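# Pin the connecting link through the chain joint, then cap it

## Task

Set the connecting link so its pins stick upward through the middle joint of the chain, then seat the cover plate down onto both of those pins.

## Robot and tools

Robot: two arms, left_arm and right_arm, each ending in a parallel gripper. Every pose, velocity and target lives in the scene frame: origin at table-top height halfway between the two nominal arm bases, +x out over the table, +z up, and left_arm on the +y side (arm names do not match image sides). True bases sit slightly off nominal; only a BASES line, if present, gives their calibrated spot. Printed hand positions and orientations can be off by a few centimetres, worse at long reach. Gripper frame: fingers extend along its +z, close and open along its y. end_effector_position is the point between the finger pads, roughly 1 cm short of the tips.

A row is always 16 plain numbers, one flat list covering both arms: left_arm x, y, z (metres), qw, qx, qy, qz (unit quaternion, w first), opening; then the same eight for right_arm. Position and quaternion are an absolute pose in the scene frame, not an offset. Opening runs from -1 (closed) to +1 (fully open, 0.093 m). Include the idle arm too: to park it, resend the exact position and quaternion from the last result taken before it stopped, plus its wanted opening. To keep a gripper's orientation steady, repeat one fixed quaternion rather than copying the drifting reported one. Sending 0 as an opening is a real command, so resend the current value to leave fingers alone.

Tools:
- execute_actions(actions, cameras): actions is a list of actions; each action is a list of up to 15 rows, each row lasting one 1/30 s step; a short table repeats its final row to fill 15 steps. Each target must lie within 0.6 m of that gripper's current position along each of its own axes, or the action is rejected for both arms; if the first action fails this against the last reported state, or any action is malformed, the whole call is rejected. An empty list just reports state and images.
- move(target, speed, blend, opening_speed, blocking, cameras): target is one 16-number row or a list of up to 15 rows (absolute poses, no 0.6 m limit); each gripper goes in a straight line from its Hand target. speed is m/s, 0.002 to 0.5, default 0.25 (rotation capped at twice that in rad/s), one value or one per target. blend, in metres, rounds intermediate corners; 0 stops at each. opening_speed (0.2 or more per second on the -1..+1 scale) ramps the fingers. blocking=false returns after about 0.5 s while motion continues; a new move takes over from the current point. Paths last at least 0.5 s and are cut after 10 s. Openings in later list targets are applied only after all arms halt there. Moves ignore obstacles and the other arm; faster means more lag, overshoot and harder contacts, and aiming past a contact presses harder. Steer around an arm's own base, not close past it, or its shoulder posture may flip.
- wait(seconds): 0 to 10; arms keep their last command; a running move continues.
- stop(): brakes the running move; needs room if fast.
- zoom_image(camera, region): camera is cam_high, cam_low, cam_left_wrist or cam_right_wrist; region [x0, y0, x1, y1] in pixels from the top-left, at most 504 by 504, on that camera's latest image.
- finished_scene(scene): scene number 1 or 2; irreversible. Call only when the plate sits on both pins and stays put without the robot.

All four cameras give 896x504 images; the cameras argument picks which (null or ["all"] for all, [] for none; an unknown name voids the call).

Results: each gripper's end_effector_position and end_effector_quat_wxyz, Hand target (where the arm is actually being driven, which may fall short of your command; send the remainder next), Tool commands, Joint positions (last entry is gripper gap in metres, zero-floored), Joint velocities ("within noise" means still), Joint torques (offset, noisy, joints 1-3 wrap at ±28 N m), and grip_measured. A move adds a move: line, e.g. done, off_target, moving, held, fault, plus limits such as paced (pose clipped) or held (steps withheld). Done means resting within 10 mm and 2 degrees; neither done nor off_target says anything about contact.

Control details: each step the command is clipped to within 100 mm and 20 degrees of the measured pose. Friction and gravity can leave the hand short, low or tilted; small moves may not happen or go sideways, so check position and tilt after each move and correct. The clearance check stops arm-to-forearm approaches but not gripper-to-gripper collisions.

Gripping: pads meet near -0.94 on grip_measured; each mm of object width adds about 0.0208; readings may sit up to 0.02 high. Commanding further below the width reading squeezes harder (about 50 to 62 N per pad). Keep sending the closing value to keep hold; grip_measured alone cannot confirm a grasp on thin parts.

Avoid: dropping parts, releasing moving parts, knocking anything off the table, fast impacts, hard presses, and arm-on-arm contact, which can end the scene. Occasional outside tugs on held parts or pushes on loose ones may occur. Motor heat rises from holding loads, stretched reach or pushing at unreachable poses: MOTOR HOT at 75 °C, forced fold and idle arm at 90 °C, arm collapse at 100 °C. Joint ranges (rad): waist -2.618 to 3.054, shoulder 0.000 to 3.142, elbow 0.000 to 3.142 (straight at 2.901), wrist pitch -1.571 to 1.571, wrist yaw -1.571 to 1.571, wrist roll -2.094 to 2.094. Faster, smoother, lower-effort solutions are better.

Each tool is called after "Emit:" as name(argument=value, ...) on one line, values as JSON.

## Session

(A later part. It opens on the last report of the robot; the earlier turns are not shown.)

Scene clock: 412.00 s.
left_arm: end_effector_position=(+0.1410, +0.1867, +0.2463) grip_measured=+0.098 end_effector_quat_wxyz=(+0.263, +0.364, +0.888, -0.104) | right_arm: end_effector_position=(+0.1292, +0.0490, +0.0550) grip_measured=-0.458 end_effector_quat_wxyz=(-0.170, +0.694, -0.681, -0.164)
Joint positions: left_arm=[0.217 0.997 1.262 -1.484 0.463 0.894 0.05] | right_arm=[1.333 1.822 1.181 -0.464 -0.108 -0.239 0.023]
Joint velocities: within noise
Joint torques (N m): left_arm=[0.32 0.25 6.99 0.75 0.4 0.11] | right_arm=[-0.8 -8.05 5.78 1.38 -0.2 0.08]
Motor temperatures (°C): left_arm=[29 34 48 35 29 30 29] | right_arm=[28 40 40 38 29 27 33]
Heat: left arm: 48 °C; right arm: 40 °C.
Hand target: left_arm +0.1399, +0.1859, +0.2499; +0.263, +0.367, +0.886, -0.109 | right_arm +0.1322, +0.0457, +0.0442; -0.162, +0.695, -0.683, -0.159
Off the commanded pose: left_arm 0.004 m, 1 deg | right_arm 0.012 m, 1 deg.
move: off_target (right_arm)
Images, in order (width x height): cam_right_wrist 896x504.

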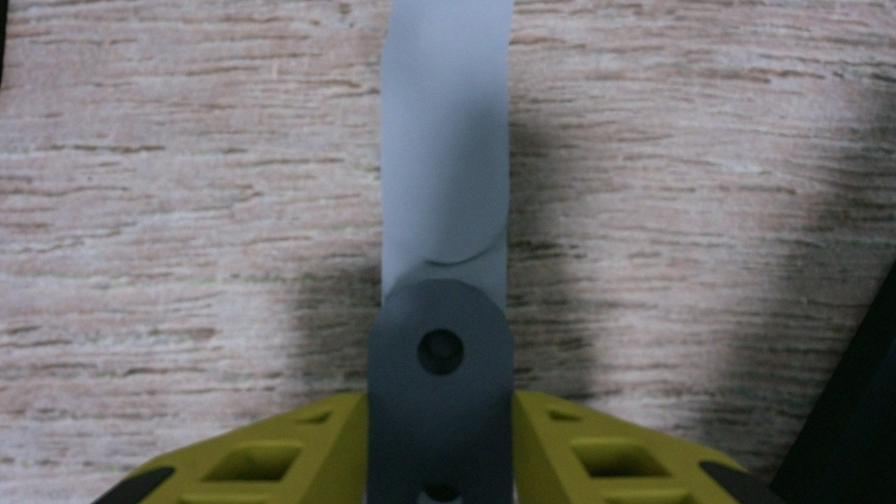

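Emit:
zoom_image(camera="cam_right_wrist", region=[400, 310, 480, 390])

Emit:
zoom_image(camera="cam_right_wrist", region=[400, 424, 480, 504])

Scaled by 6.300 from the camera's 896x504 image, which has a finer 1280x720 frame.

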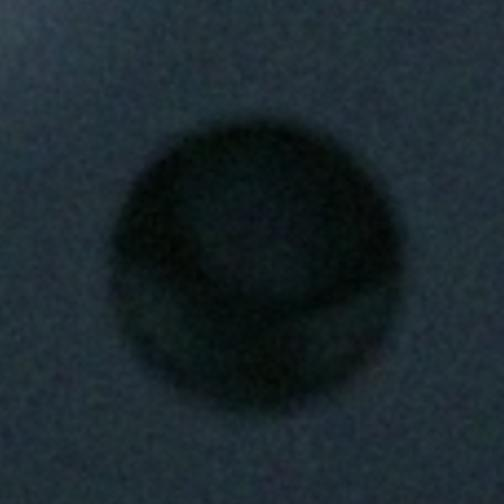

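Scaled by 6.300 from the camera's 896x504 image, which has a finer 1280x720 frame.

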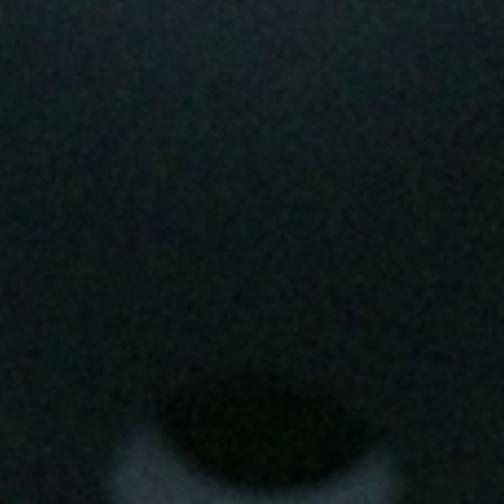

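Emit:
move(target=[0.1399,0.1859,0.2499,0.263,0.367,0.886,-0.109,0.1, 0.1323,0.0463,0.0395,0.1617,-0.6947,0.6827,0.1589,-0.55], speed=0.02, cameras=["cam_right_wrist"])

Emit:
zoom_image(camera="cam_right_wrist", region=[400, 310, 480, 390])

Emit:
zoom_image(camera="cam_right_wrist", region=[400, 424, 480, 504])

Scene clock: 414.10 s.
left_arm: end_effector_position=(+0.1410, +0.1867, +0.2463) grip_measured=+0.098 end_effector_quat_wxyz=(+0.263, +0.364, +0.888, -0.104) | right_arm: end_effector_position=(+0.1295, +0.0503, +0.0518) grip_measured=-0.458 end_effector_quat_wxyz=(-0.172, +0.693, -0.680, -0.165)
Joint positions: left_arm=[0.217 0.997 1.262 -1.484 0.463 0.894 0.05] | right_arm=[1.333 1.829 1.174 -0.446 -0.108 -0.24 0.023]
Joint velocities: within noise
Joint torques (N m): left_arm=[0.32 0.23 6.98 0.75 0.39 0.11] | right_arm=[-0.79 -7.97 5.59 1.37 -0.2 0.08]
Motor temperatures (°C): left_arm=[29 34 48 35 29 30 29] | right_arm=[28 40 40 38 29 27 33]
Heat: left arm: 48 °C; right arm: 40 °C.
Hand target: left_arm +0.1399, +0.1859, +0.2499; +0.263, +0.367, +0.886, -0.109 | right_arm +0.1322, +0.0460, +0.0398; -0.162, +0.695, -0.683, -0.159
Off the commanded pose: left_arm 0.004 m, 1 deg | right_arm 0.013 m, 1 deg.
move: off_target (right_arm)
Images, in order (width x height): cam_right_wrist 896x504.

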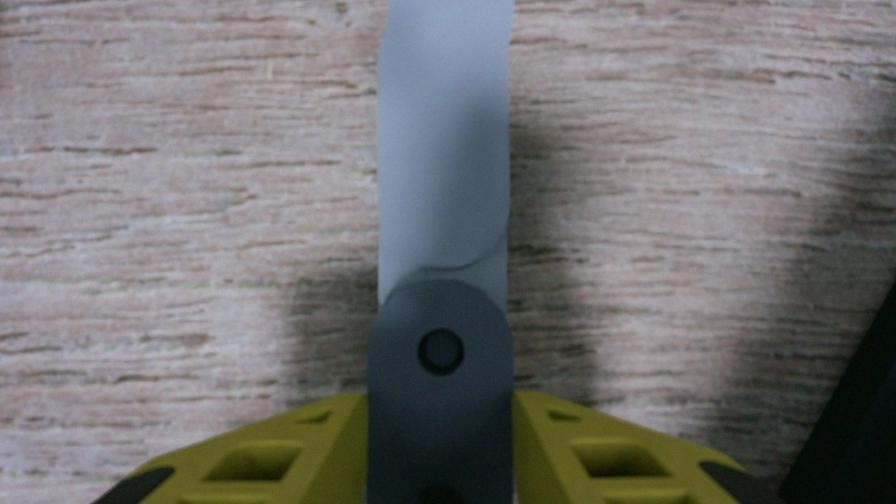

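Scaled by 6.300 from the camera's 896x504 image, which has a finer 1280x720 frame.

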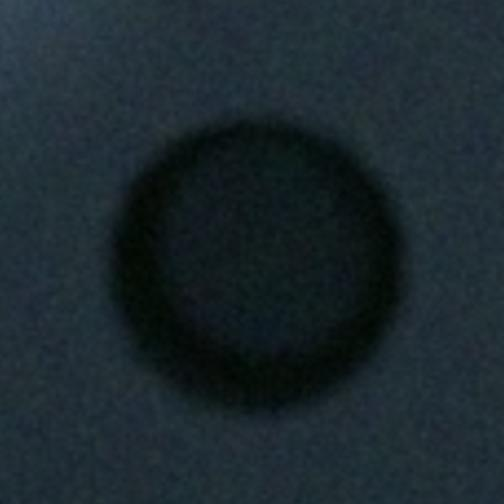

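Scaled by 6.300 from the camera's 896x504 image, which has a finer 1280x720 frame.

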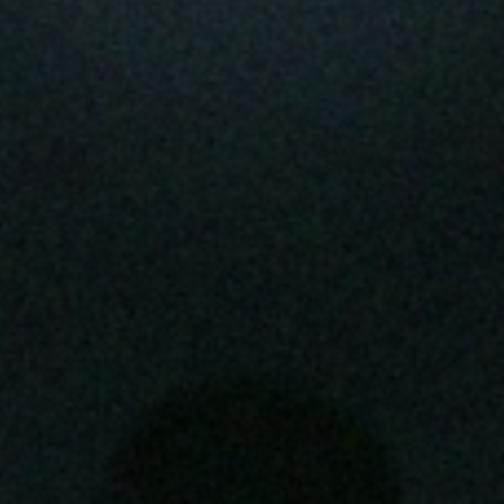

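Emit:
move(target=[0.1399,0.1859,0.2499,0.263,0.367,0.886,-0.109,0.1, 0.1323,0.0461,0.0350,0.1617,-0.6947,0.6827,0.1589,-0.55], speed=0.02, cameras=["cam_right_wrist","cam_left_wrist"])

Emit:
zoom_image(camera="cam_right_wrist", region=[400, 310, 480, 390])

Emit:
zoom_image(camera="cam_right_wrist", region=[400, 424, 480, 504])

Scene clock: 415.43 s.
left_arm: end_effector_position=(+0.1410, +0.1867, +0.2463) grip_measured=+0.098 end_effector_quat_wxyz=(+0.263, +0.364, +0.888, -0.104) | right_arm: end_effector_position=(+0.1295, +0.0505, +0.0471) grip_measured=-0.458 end_effector_quat_wxyz=(-0.172, +0.693, -0.680, -0.165)
Joint positions: left_arm=[0.217 0.997 1.262 -1.484 0.463 0.894 0.05] | right_arm=[1.333 1.836 1.163 -0.426 -0.109 -0.24 0.023]
Joint velocities: within noise
Joint torques (N m): left_arm=[0.31 0.25 6.95 0.76 0.39 0.12] | right_arm=[-0.8 -8.06 5.61 1.35 -0.2 0.08]
Motor temperatures (°C): left_arm=[29 34 48 35 29 30 29] | right_arm=[28 40 40 38 29 27 33]
Heat: left arm: 48 °C; right arm: 40 °C.
Hand target: left_arm +0.1399, +0.1859, +0.2499; +0.263, +0.367, +0.886, -0.109 | right_arm +0.1321, +0.0458, +0.0352; -0.162, +0.695, -0.683, -0.159
Off the commanded pose: left_arm 0.004 m, 1 deg | right_arm 0.013 m, 1 deg.
move: off_target (right_arm)
Images, in order (width x height): cam_left_wrist 896x504, cam_right_wrist 896x504.

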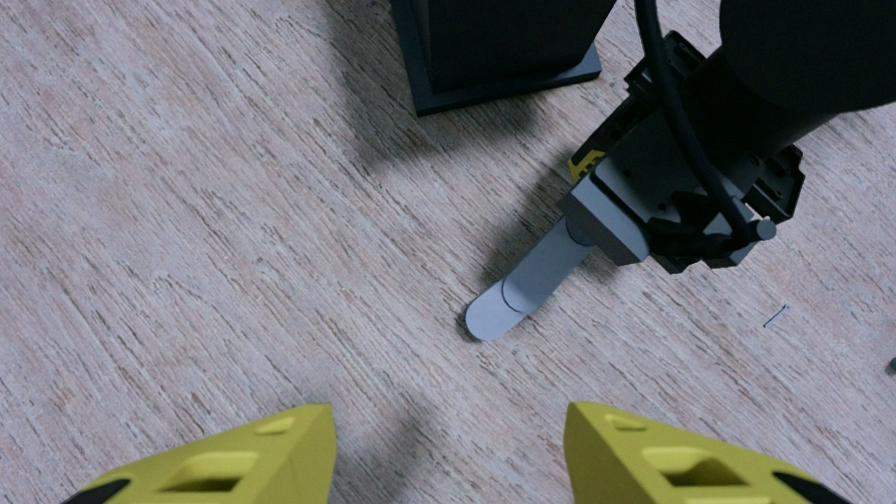

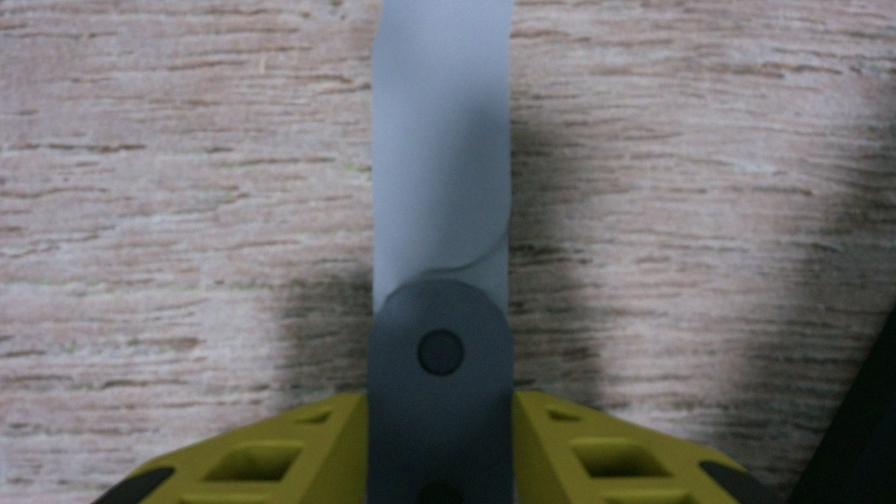

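Scaled by 6.300 from the camera's 896x504 image, which has a finer 1280x720 frame.

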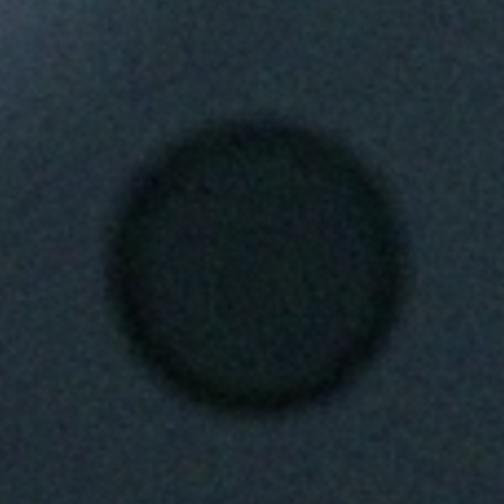

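Scaled by 6.300 from the camera's 896x504 image, which has a finer 1280x720 frame.

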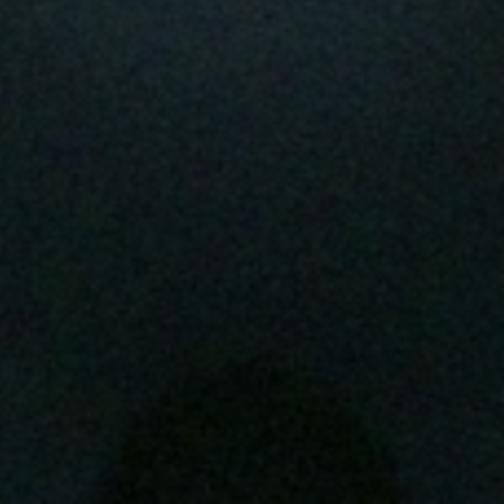

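Emit:
move(target=[0.1399,0.1859,0.2499,0.263,0.367,0.886,-0.109,0.1, 0.1323,0.0461,0.0310,0.1617,-0.6947,0.6827,0.1589,-0.55], speed=0.02, cameras=["cam_right_wrist"])

Emit:
zoom_image(camera="cam_right_wrist", region=[400, 310, 480, 390])

Emit:
zoom_image(camera="cam_right_wrist", region=[400, 424, 480, 504])

Scene clock: 416.63 s.
left_arm: end_effector_position=(+0.1410, +0.1867, +0.2463) grip_measured=+0.098 end_effector_quat_wxyz=(+0.263, +0.364, +0.888, -0.104) | right_arm: end_effector_position=(+0.1296, +0.0506, +0.0439) grip_measured=-0.458 end_effector_quat_wxyz=(-0.173, +0.693, -0.680, -0.166)
Joint positions: left_arm=[0.217 0.997 1.262 -1.484 0.463 0.894 0.05] | right_arm=[1.333 1.841 1.155 -0.412 -0.109 -0.24 0.023]
Joint velocities: within noise
Joint torques (N m): left_arm=[0.31 0.24 7.01 0.75 0.39 0.11] | right_arm=[-0.8 -7.9 5.52 1.37 -0.19 0.08]
Motor temperatures (°C): left_arm=[29 34 48 35 29 30 29] | right_arm=[28 40 40 38 29 27 33]
Heat: left arm: 48 °C; right arm: 40 °C.
Hand target: left_arm +0.1399, +0.1859, +0.2499; +0.263, +0.367, +0.886, -0.109 | right_arm +0.1321, +0.0457, +0.0313; -0.162, +0.695, -0.683, -0.159
Off the commanded pose: left_arm 0.004 m, 1 deg | right_arm 0.014 m, 2 deg.
move: off_target (right_arm)
Images, in order (width x height): cam_right_wrist 896x504.

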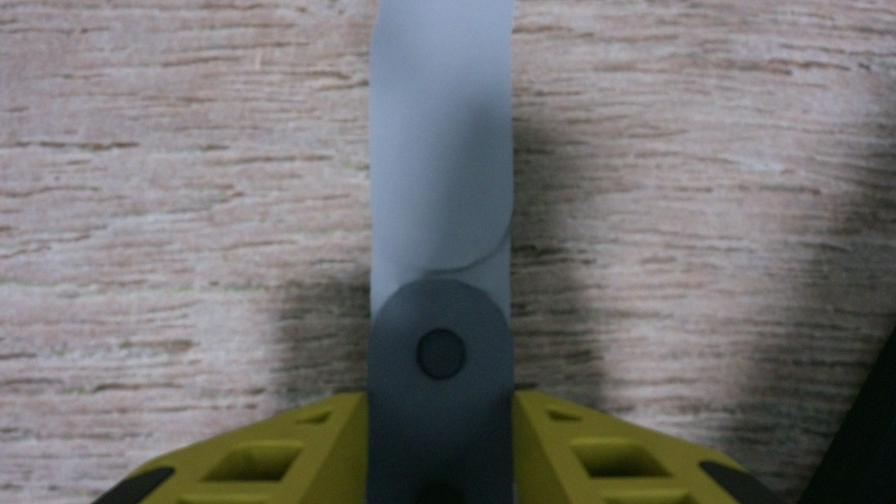

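Scaled by 6.300 from the camera's 896x504 image, which has a finer 1280x720 frame.

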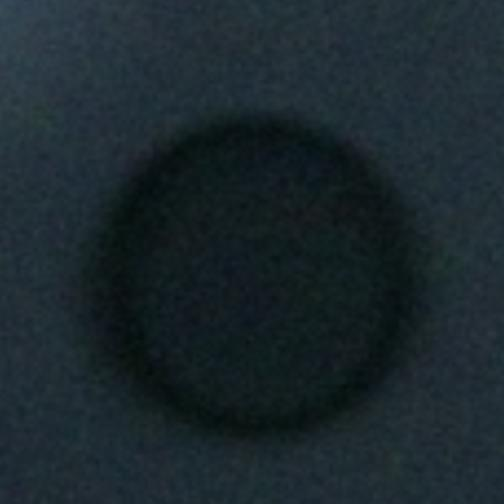

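Scaled by 6.300 from the camera's 896x504 image, which has a finer 1280x720 frame.

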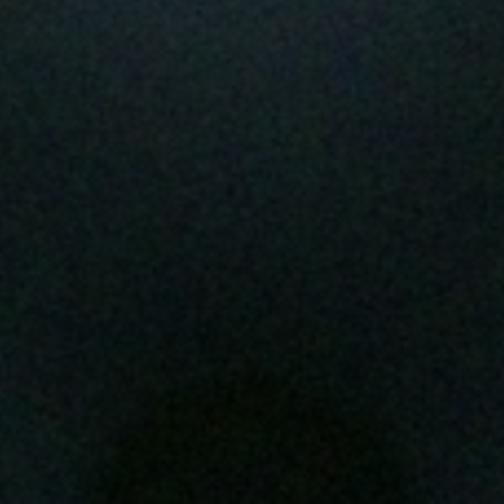

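Emit:
move(target=[0.1399,0.1859,0.2499,0.263,0.367,0.886,-0.109,0.1, 0.1323,0.0461,0.0280,0.1617,-0.6947,0.6827,0.1589,-0.55], speed=0.02, cameras=["cam_right_wrist"])

Emit:
zoom_image(camera="cam_right_wrist", region=[350, 250, 530, 430])

Scene clock: 418.10 s.
left_arm: end_effector_position=(+0.1410, +0.1867, +0.2463) grip_measured=+0.098 end_effector_quat_wxyz=(+0.263, +0.364, +0.888, -0.104) | right_arm: end_effector_position=(+0.1292, +0.0507, +0.0436) grip_measured=-0.458 end_effector_quat_wxyz=(-0.172, +0.693, -0.679, -0.167)
Joint positions: left_arm=[0.217 0.997 1.262 -1.484 0.463 0.894 0.05] | right_arm=[1.333 1.841 1.152 -0.409 -0.111 -0.24 0.023]
Joint velocities: within noise
Joint torques (N m): left_arm=[0.32 0.24 6.95 0.75 0.39 0.11] | right_arm=[-0.94 -7.41 5.31 1.42 -0.21 0.08]
Motor temperatures (°C): left_arm=[29 34 48 35 29 30 29] | right_arm=[28 40 40 38 29 27 33]
Heat: left arm: 48 °C; right arm: 40 °C.
Hand target: left_arm +0.1399, +0.1859, +0.2499; +0.263, +0.367, +0.886, -0.109 | right_arm +0.1321, +0.0456, +0.0284; -0.162, +0.695, -0.683, -0.159
Off the commanded pose: left_arm 0.004 m, 1 deg | right_arm 0.017 m, 2 deg.
move: off_target (right_arm)
Images, in order (width x height): cam_right_wrist 896x504.

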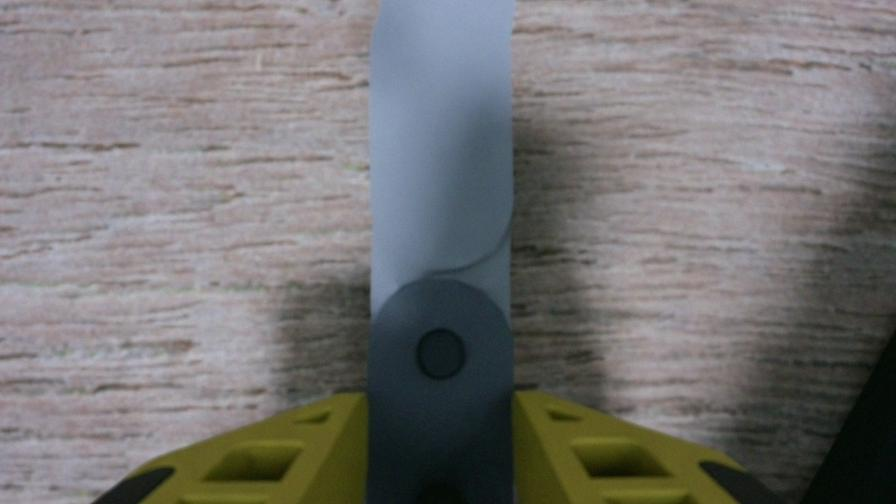

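Scaled by 2.800 from the camera's 896x504 image, which has a finer 1280x720 frame.

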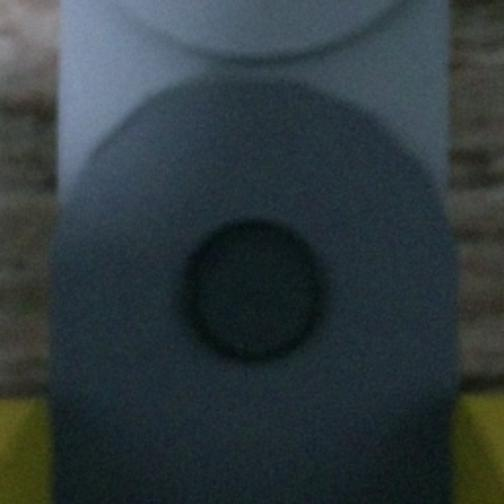

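Emit:
zoom_image(camera="cam_right_wrist", region=[380, 384, 500, 504])

Scaled by 4.200 from the camera's 896x504 image, which has a finer 1280x720 frame.

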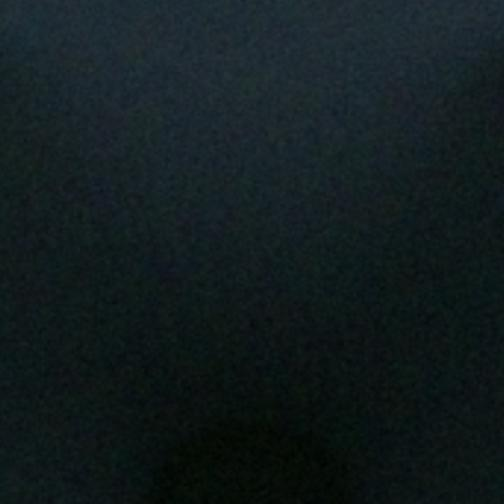

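Emit:
move(target=[0.1399,0.1859,0.2499,0.263,0.367,0.886,-0.109,0.1, 0.1323,0.0461,0.0290,0.1544,-0.6964,0.6843,0.1517,-0.55], speed=0.02, cameras=["cam_right_wrist"])

Emit:
zoom_image(camera="cam_right_wrist", region=[350, 250, 530, 430])

Scene clock: 420.17 s.
left_arm: end_effector_position=(+0.1410, +0.1867, +0.2463) grip_measured=+0.098 end_effector_quat_wxyz=(+0.263, +0.364, +0.888, -0.104) | right_arm: end_effector_position=(+0.1290, +0.0506, +0.0434) grip_measured=-0.458 end_effector_quat_wxyz=(-0.172, +0.693, -0.679, -0.167)
Joint positions: left_arm=[0.217 0.997 1.262 -1.484 0.463 0.894 0.05] | right_arm=[1.333 1.842 1.152 -0.41 -0.112 -0.24 0.023]
Joint velocities: within noise
Joint torques (N m): left_arm=[0.31 0.23 7.01 0.75 0.38 0.11] | right_arm=[-0.62 -6.53 7.45 1.11 -0.12 0.08]
Motor temperatures (°C): left_arm=[29 34 48 35 29 30 29] | right_arm=[28 40 40 38 29 27 33]
Heat: left arm: 48 °C; right arm: 40 °C.
Hand target: left_arm +0.1399, +0.1859, +0.2499; +0.263, +0.367, +0.886, -0.109 | right_arm +0.1321, +0.0457, +0.0295; -0.155, +0.696, -0.684, -0.152
Off the commanded pose: left_arm 0.004 m, 1 deg | right_arm 0.015 m, 3 deg.
move: off_target (right_arm)
Images, in order (width x height): cam_right_wrist 896x504.

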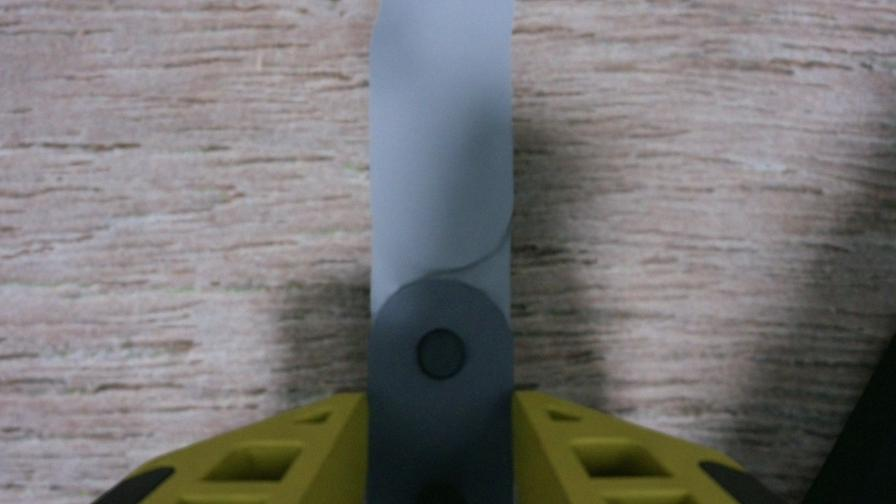

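Scaled by 2.800 from the camera's 896x504 image, which has a finer 1280x720 frame.

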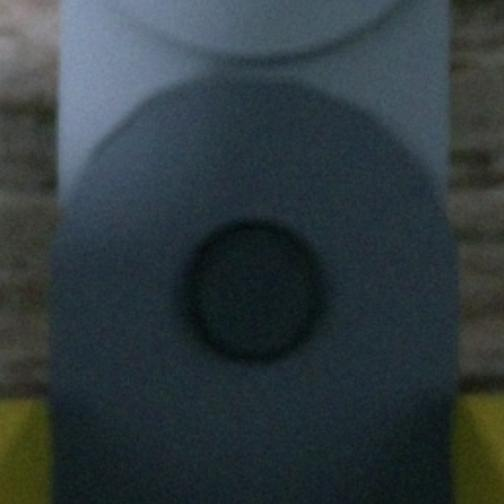

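Emit:
move(target=[[0.1399,0.1859,0.2499,0.263,0.367,0.886,-0.109,0.1, 0.1315,0.0480,0.0360,0.1617,-0.6947,0.6827,0.1589,-0.55],[0.1399,0.1859,0.2499,0.263,0.367,0.886,-0.109,0.1, 0.1315,0.0480,0.0360,0.1617,-0.6947,0.6827,0.1589,-0.2]], speed=0.02, opening_speed=0.3, cameras=["cam_right_wrist"])

Emit:
zoom_image(camera="cam_right_wrist", region=[350, 250, 600, 504])

Scene clock: 422.77 s.
left_arm: end_effector_position=(+0.1410, +0.1867, +0.2463) grip_measured=+0.098 end_effector_quat_wxyz=(+0.263, +0.364, +0.888, -0.104) | right_arm: end_effector_position=(+0.1287, +0.0505, +0.0433) grip_measured=-0.203 end_effector_quat_wxyz=(-0.171, +0.694, -0.679, -0.168)
Joint positions: left_arm=[0.217 0.997 1.262 -1.484 0.463 0.894 0.05] | right_arm=[1.333 1.842 1.152 -0.41 -0.113 -0.24 0.035]
Joint velocities: within noise
Joint torques (N m): left_arm=[0.34 0.23 6.97 0.76 0.4 0.11] | right_arm=[-0.53 -8.18 7.3 1.16 -0.14 0.11]
Motor temperatures (°C): left_arm=[29 34 47 35 29 30 29] | right_arm=[28 40 40 38 29 27 33]
Heat: left arm: 47 °C; right arm: 40 °C.
Hand target: left_arm +0.1399, +0.1859, +0.2499; +0.263, +0.367, +0.886, -0.109 | right_arm +0.1314, +0.0479, +0.0362; -0.162, +0.695, -0.683, -0.159
Off the commanded pose: left_arm 0.004 m, 1 deg | right_arm 0.008 m, 2 deg.
move: done
Images, in order (width x height): cam_right_wrist 896x504.

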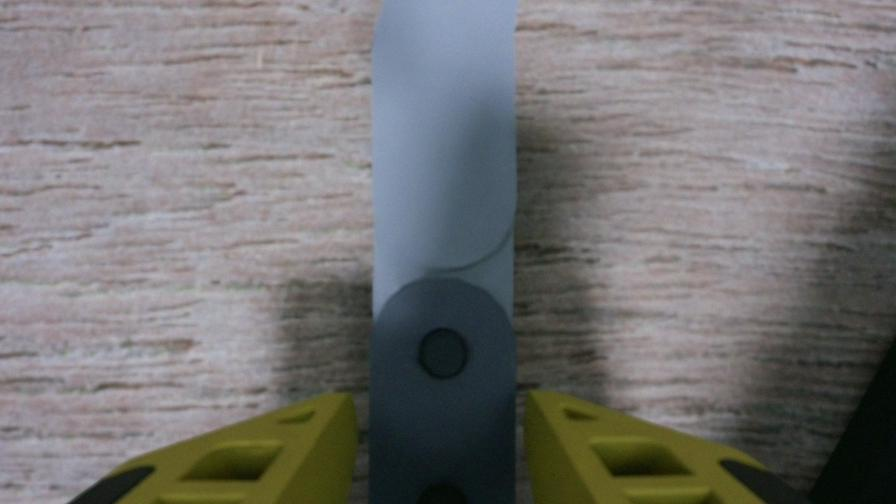

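Scaled by 1.984 from the camera's 896x504 image, which has a finer 1280x720 frame.

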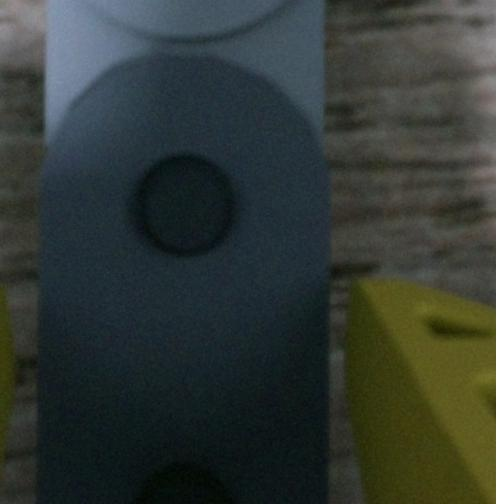

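Emit:
move(target=[[0.1399,0.1859,0.2499,0.263,0.367,0.886,-0.109,0.1, 0.1315,0.0480,0.0360,0.1617,-0.6947,0.6827,0.1589,-0.15],[0.1399,0.1859,0.2499,0.263,0.367,0.886,-0.109,0.1, 0.1315,0.0250,0.0820,0.1617,-0.6947,0.6827,0.1589,-0.15]], speed=0.04, opening_speed=0.4, cameras=["cam_left_wrist","cam_right_wrist"])

Emit:
zoom_image(camera="cam_right_wrist", region=[350, 180, 600, 430])

Scene clock: 425.67 s.
left_arm: end_effector_position=(+0.1410, +0.1867, +0.2463) grip_measured=+0.098 end_effector_quat_wxyz=(+0.263, +0.364, +0.888, -0.104) | right_arm: end_effector_position=(+0.1278, +0.0206, +0.0642) grip_measured=-0.153 end_effector_quat_wxyz=(-0.146, +0.696, -0.687, -0.149)
Joint positions: left_arm=[0.217 0.997 1.262 -1.484 0.463 0.894 0.05] | right_arm=[1.317 1.747 1.152 -0.571 -0.113 -0.251 0.038]
Joint velocities: within noise
Joint torques (N m): left_arm=[0.32 0.27 6.99 0.76 0.39 0.12] | right_arm=[-0.64 -12.22 8.73 1.13 -0.21 0.08]
Motor temperatures (°C): left_arm=[29 34 47 35 29 30 29] | right_arm=[28 41 41 38 29 27 33]
Heat: left arm: 47 °C; right arm: 41 °C.
Hand target: left_arm +0.1399, +0.1859, +0.2499; +0.263, +0.367, +0.886, -0.109 | right_arm +0.1315, +0.0248, +0.0818; -0.162, +0.695, -0.683, -0.159
Off the commanded pose: left_arm 0.004 m, 1 deg | right_arm 0.019 m, 2 deg.
move: off_target (right_arm)
Images, in order (width x height): cam_left_wrist 896x504, cam_right_wrist 896x504.

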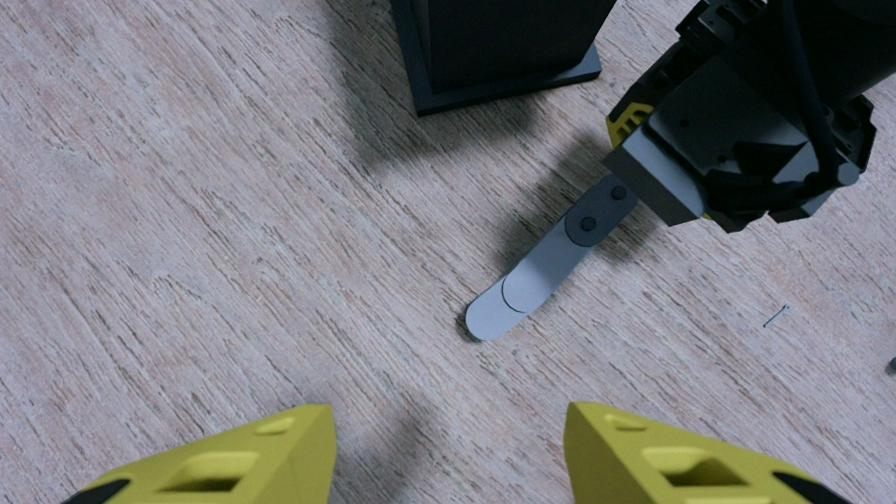

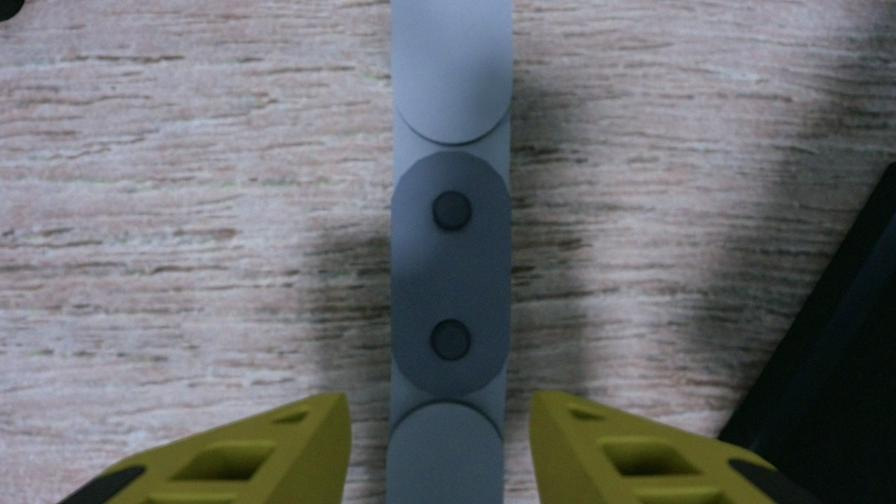

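Scaled by 2.016 from the camera's 896x504 image, which has a finer 1280x720 frame.

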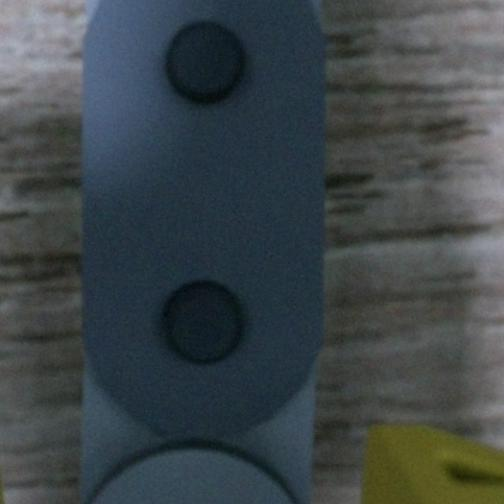

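Emit:
move(target=[0.1399,0.1859,0.2499,0.263,0.367,0.886,-0.109,0.1, 0.1250,-0.0400,0.1500,0.1617,-0.6947,0.6827,0.1589,-0.15], speed=0.12)

Emit:
zoom_image(camera="cam_left_wrist", region=[500, 80, 700, 280])

Emit:
zoom_image(camera="cam_low", region=[490, 220, 640, 300])

Scene clock: 427.57 s.
left_arm: end_effector_position=(+0.1410, +0.1867, +0.2463) grip_measured=+0.098 end_effector_quat_wxyz=(+0.263, +0.364, +0.888, -0.104) | right_arm: end_effector_position=(+0.1240, -0.0387, +0.1415) grip_measured=-0.153 end_effector_quat_wxyz=(-0.156, +0.694, -0.685, -0.154)
Joint positions: left_arm=[0.217 0.997 1.262 -1.484 0.463 0.894 0.05] | right_arm=[1.275 1.45 1.152 -0.85 -0.128 -0.289 0.038]
Joint velocities: within noise
Joint torques (N m): left_arm=[0.34 0.24 6.99 0.76 0.39 0.11] | right_arm=[-0.59 -8.21 8.14 1.1 -0.25 0.08]
Motor temperatures (°C): left_arm=[29 34 47 35 29 30 29] | right_arm=[28 41 41 38 29 27 33]
Heat: left arm: 47 °C; right arm: 41 °C.
Hand target: left_arm +0.1399, +0.1859, +0.2499; +0.263, +0.367, +0.886, -0.109 | right_arm +0.1250, -0.0399, +0.1499; -0.162, +0.695, -0.683, -0.159
Off the commanded pose: left_arm 0.004 m, 1 deg | right_arm 0.009 m, 1 deg.
move: done

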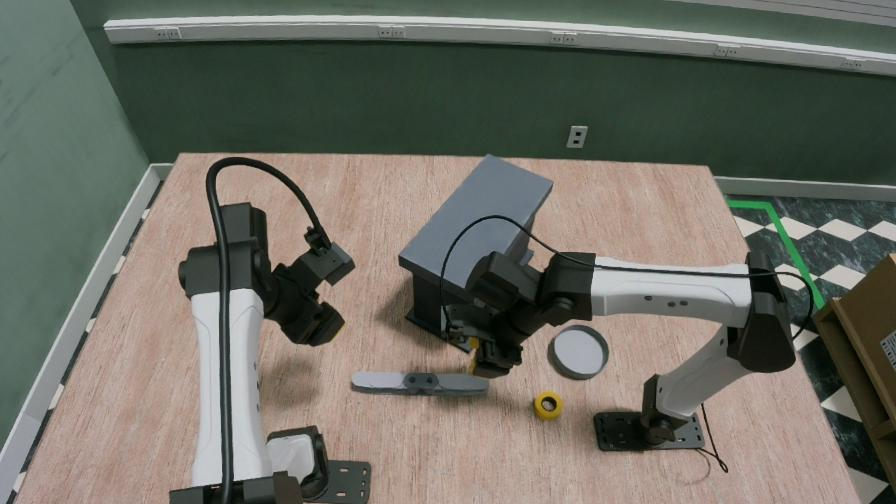

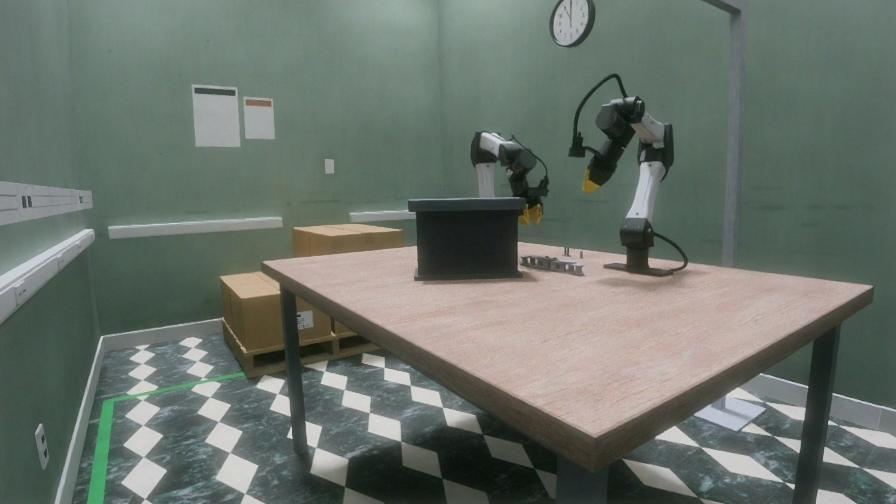

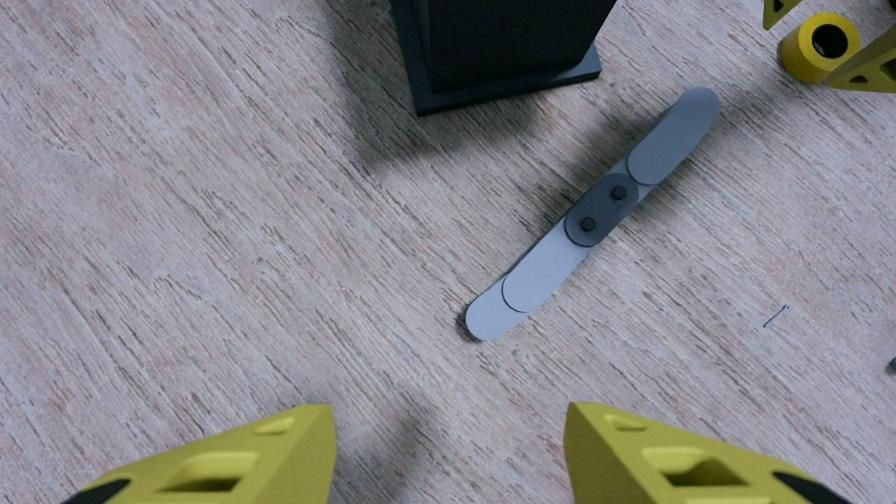

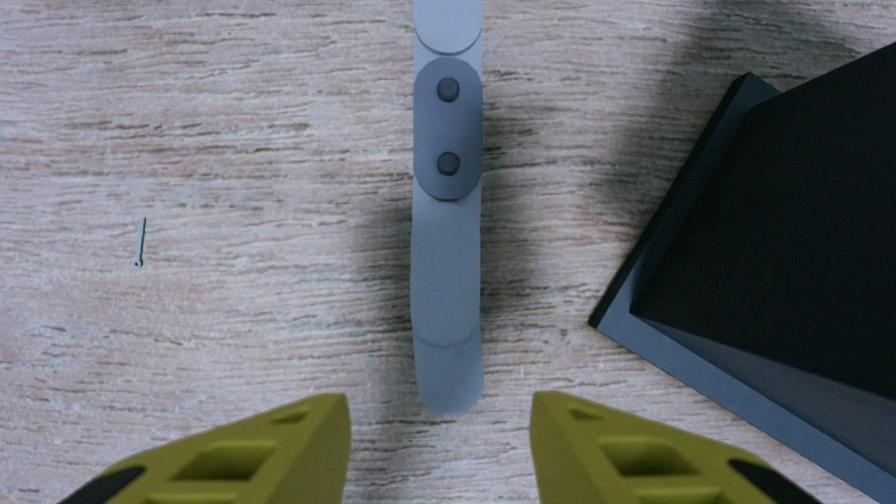

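Scaled by 2.520 from the camera's 896x504 image, which has a finer 1280x720 frame.

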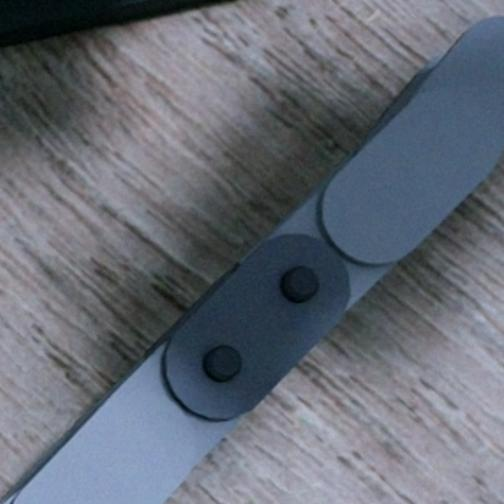

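Scaled by 3.360 from the camera's 896x504 image, which has a finer 1280x720 frame.

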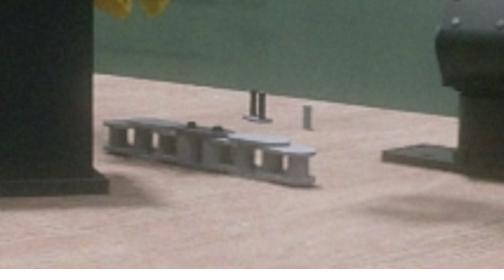

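Emit:
finished_scene(scene=2)

The scene is finished: the task was done.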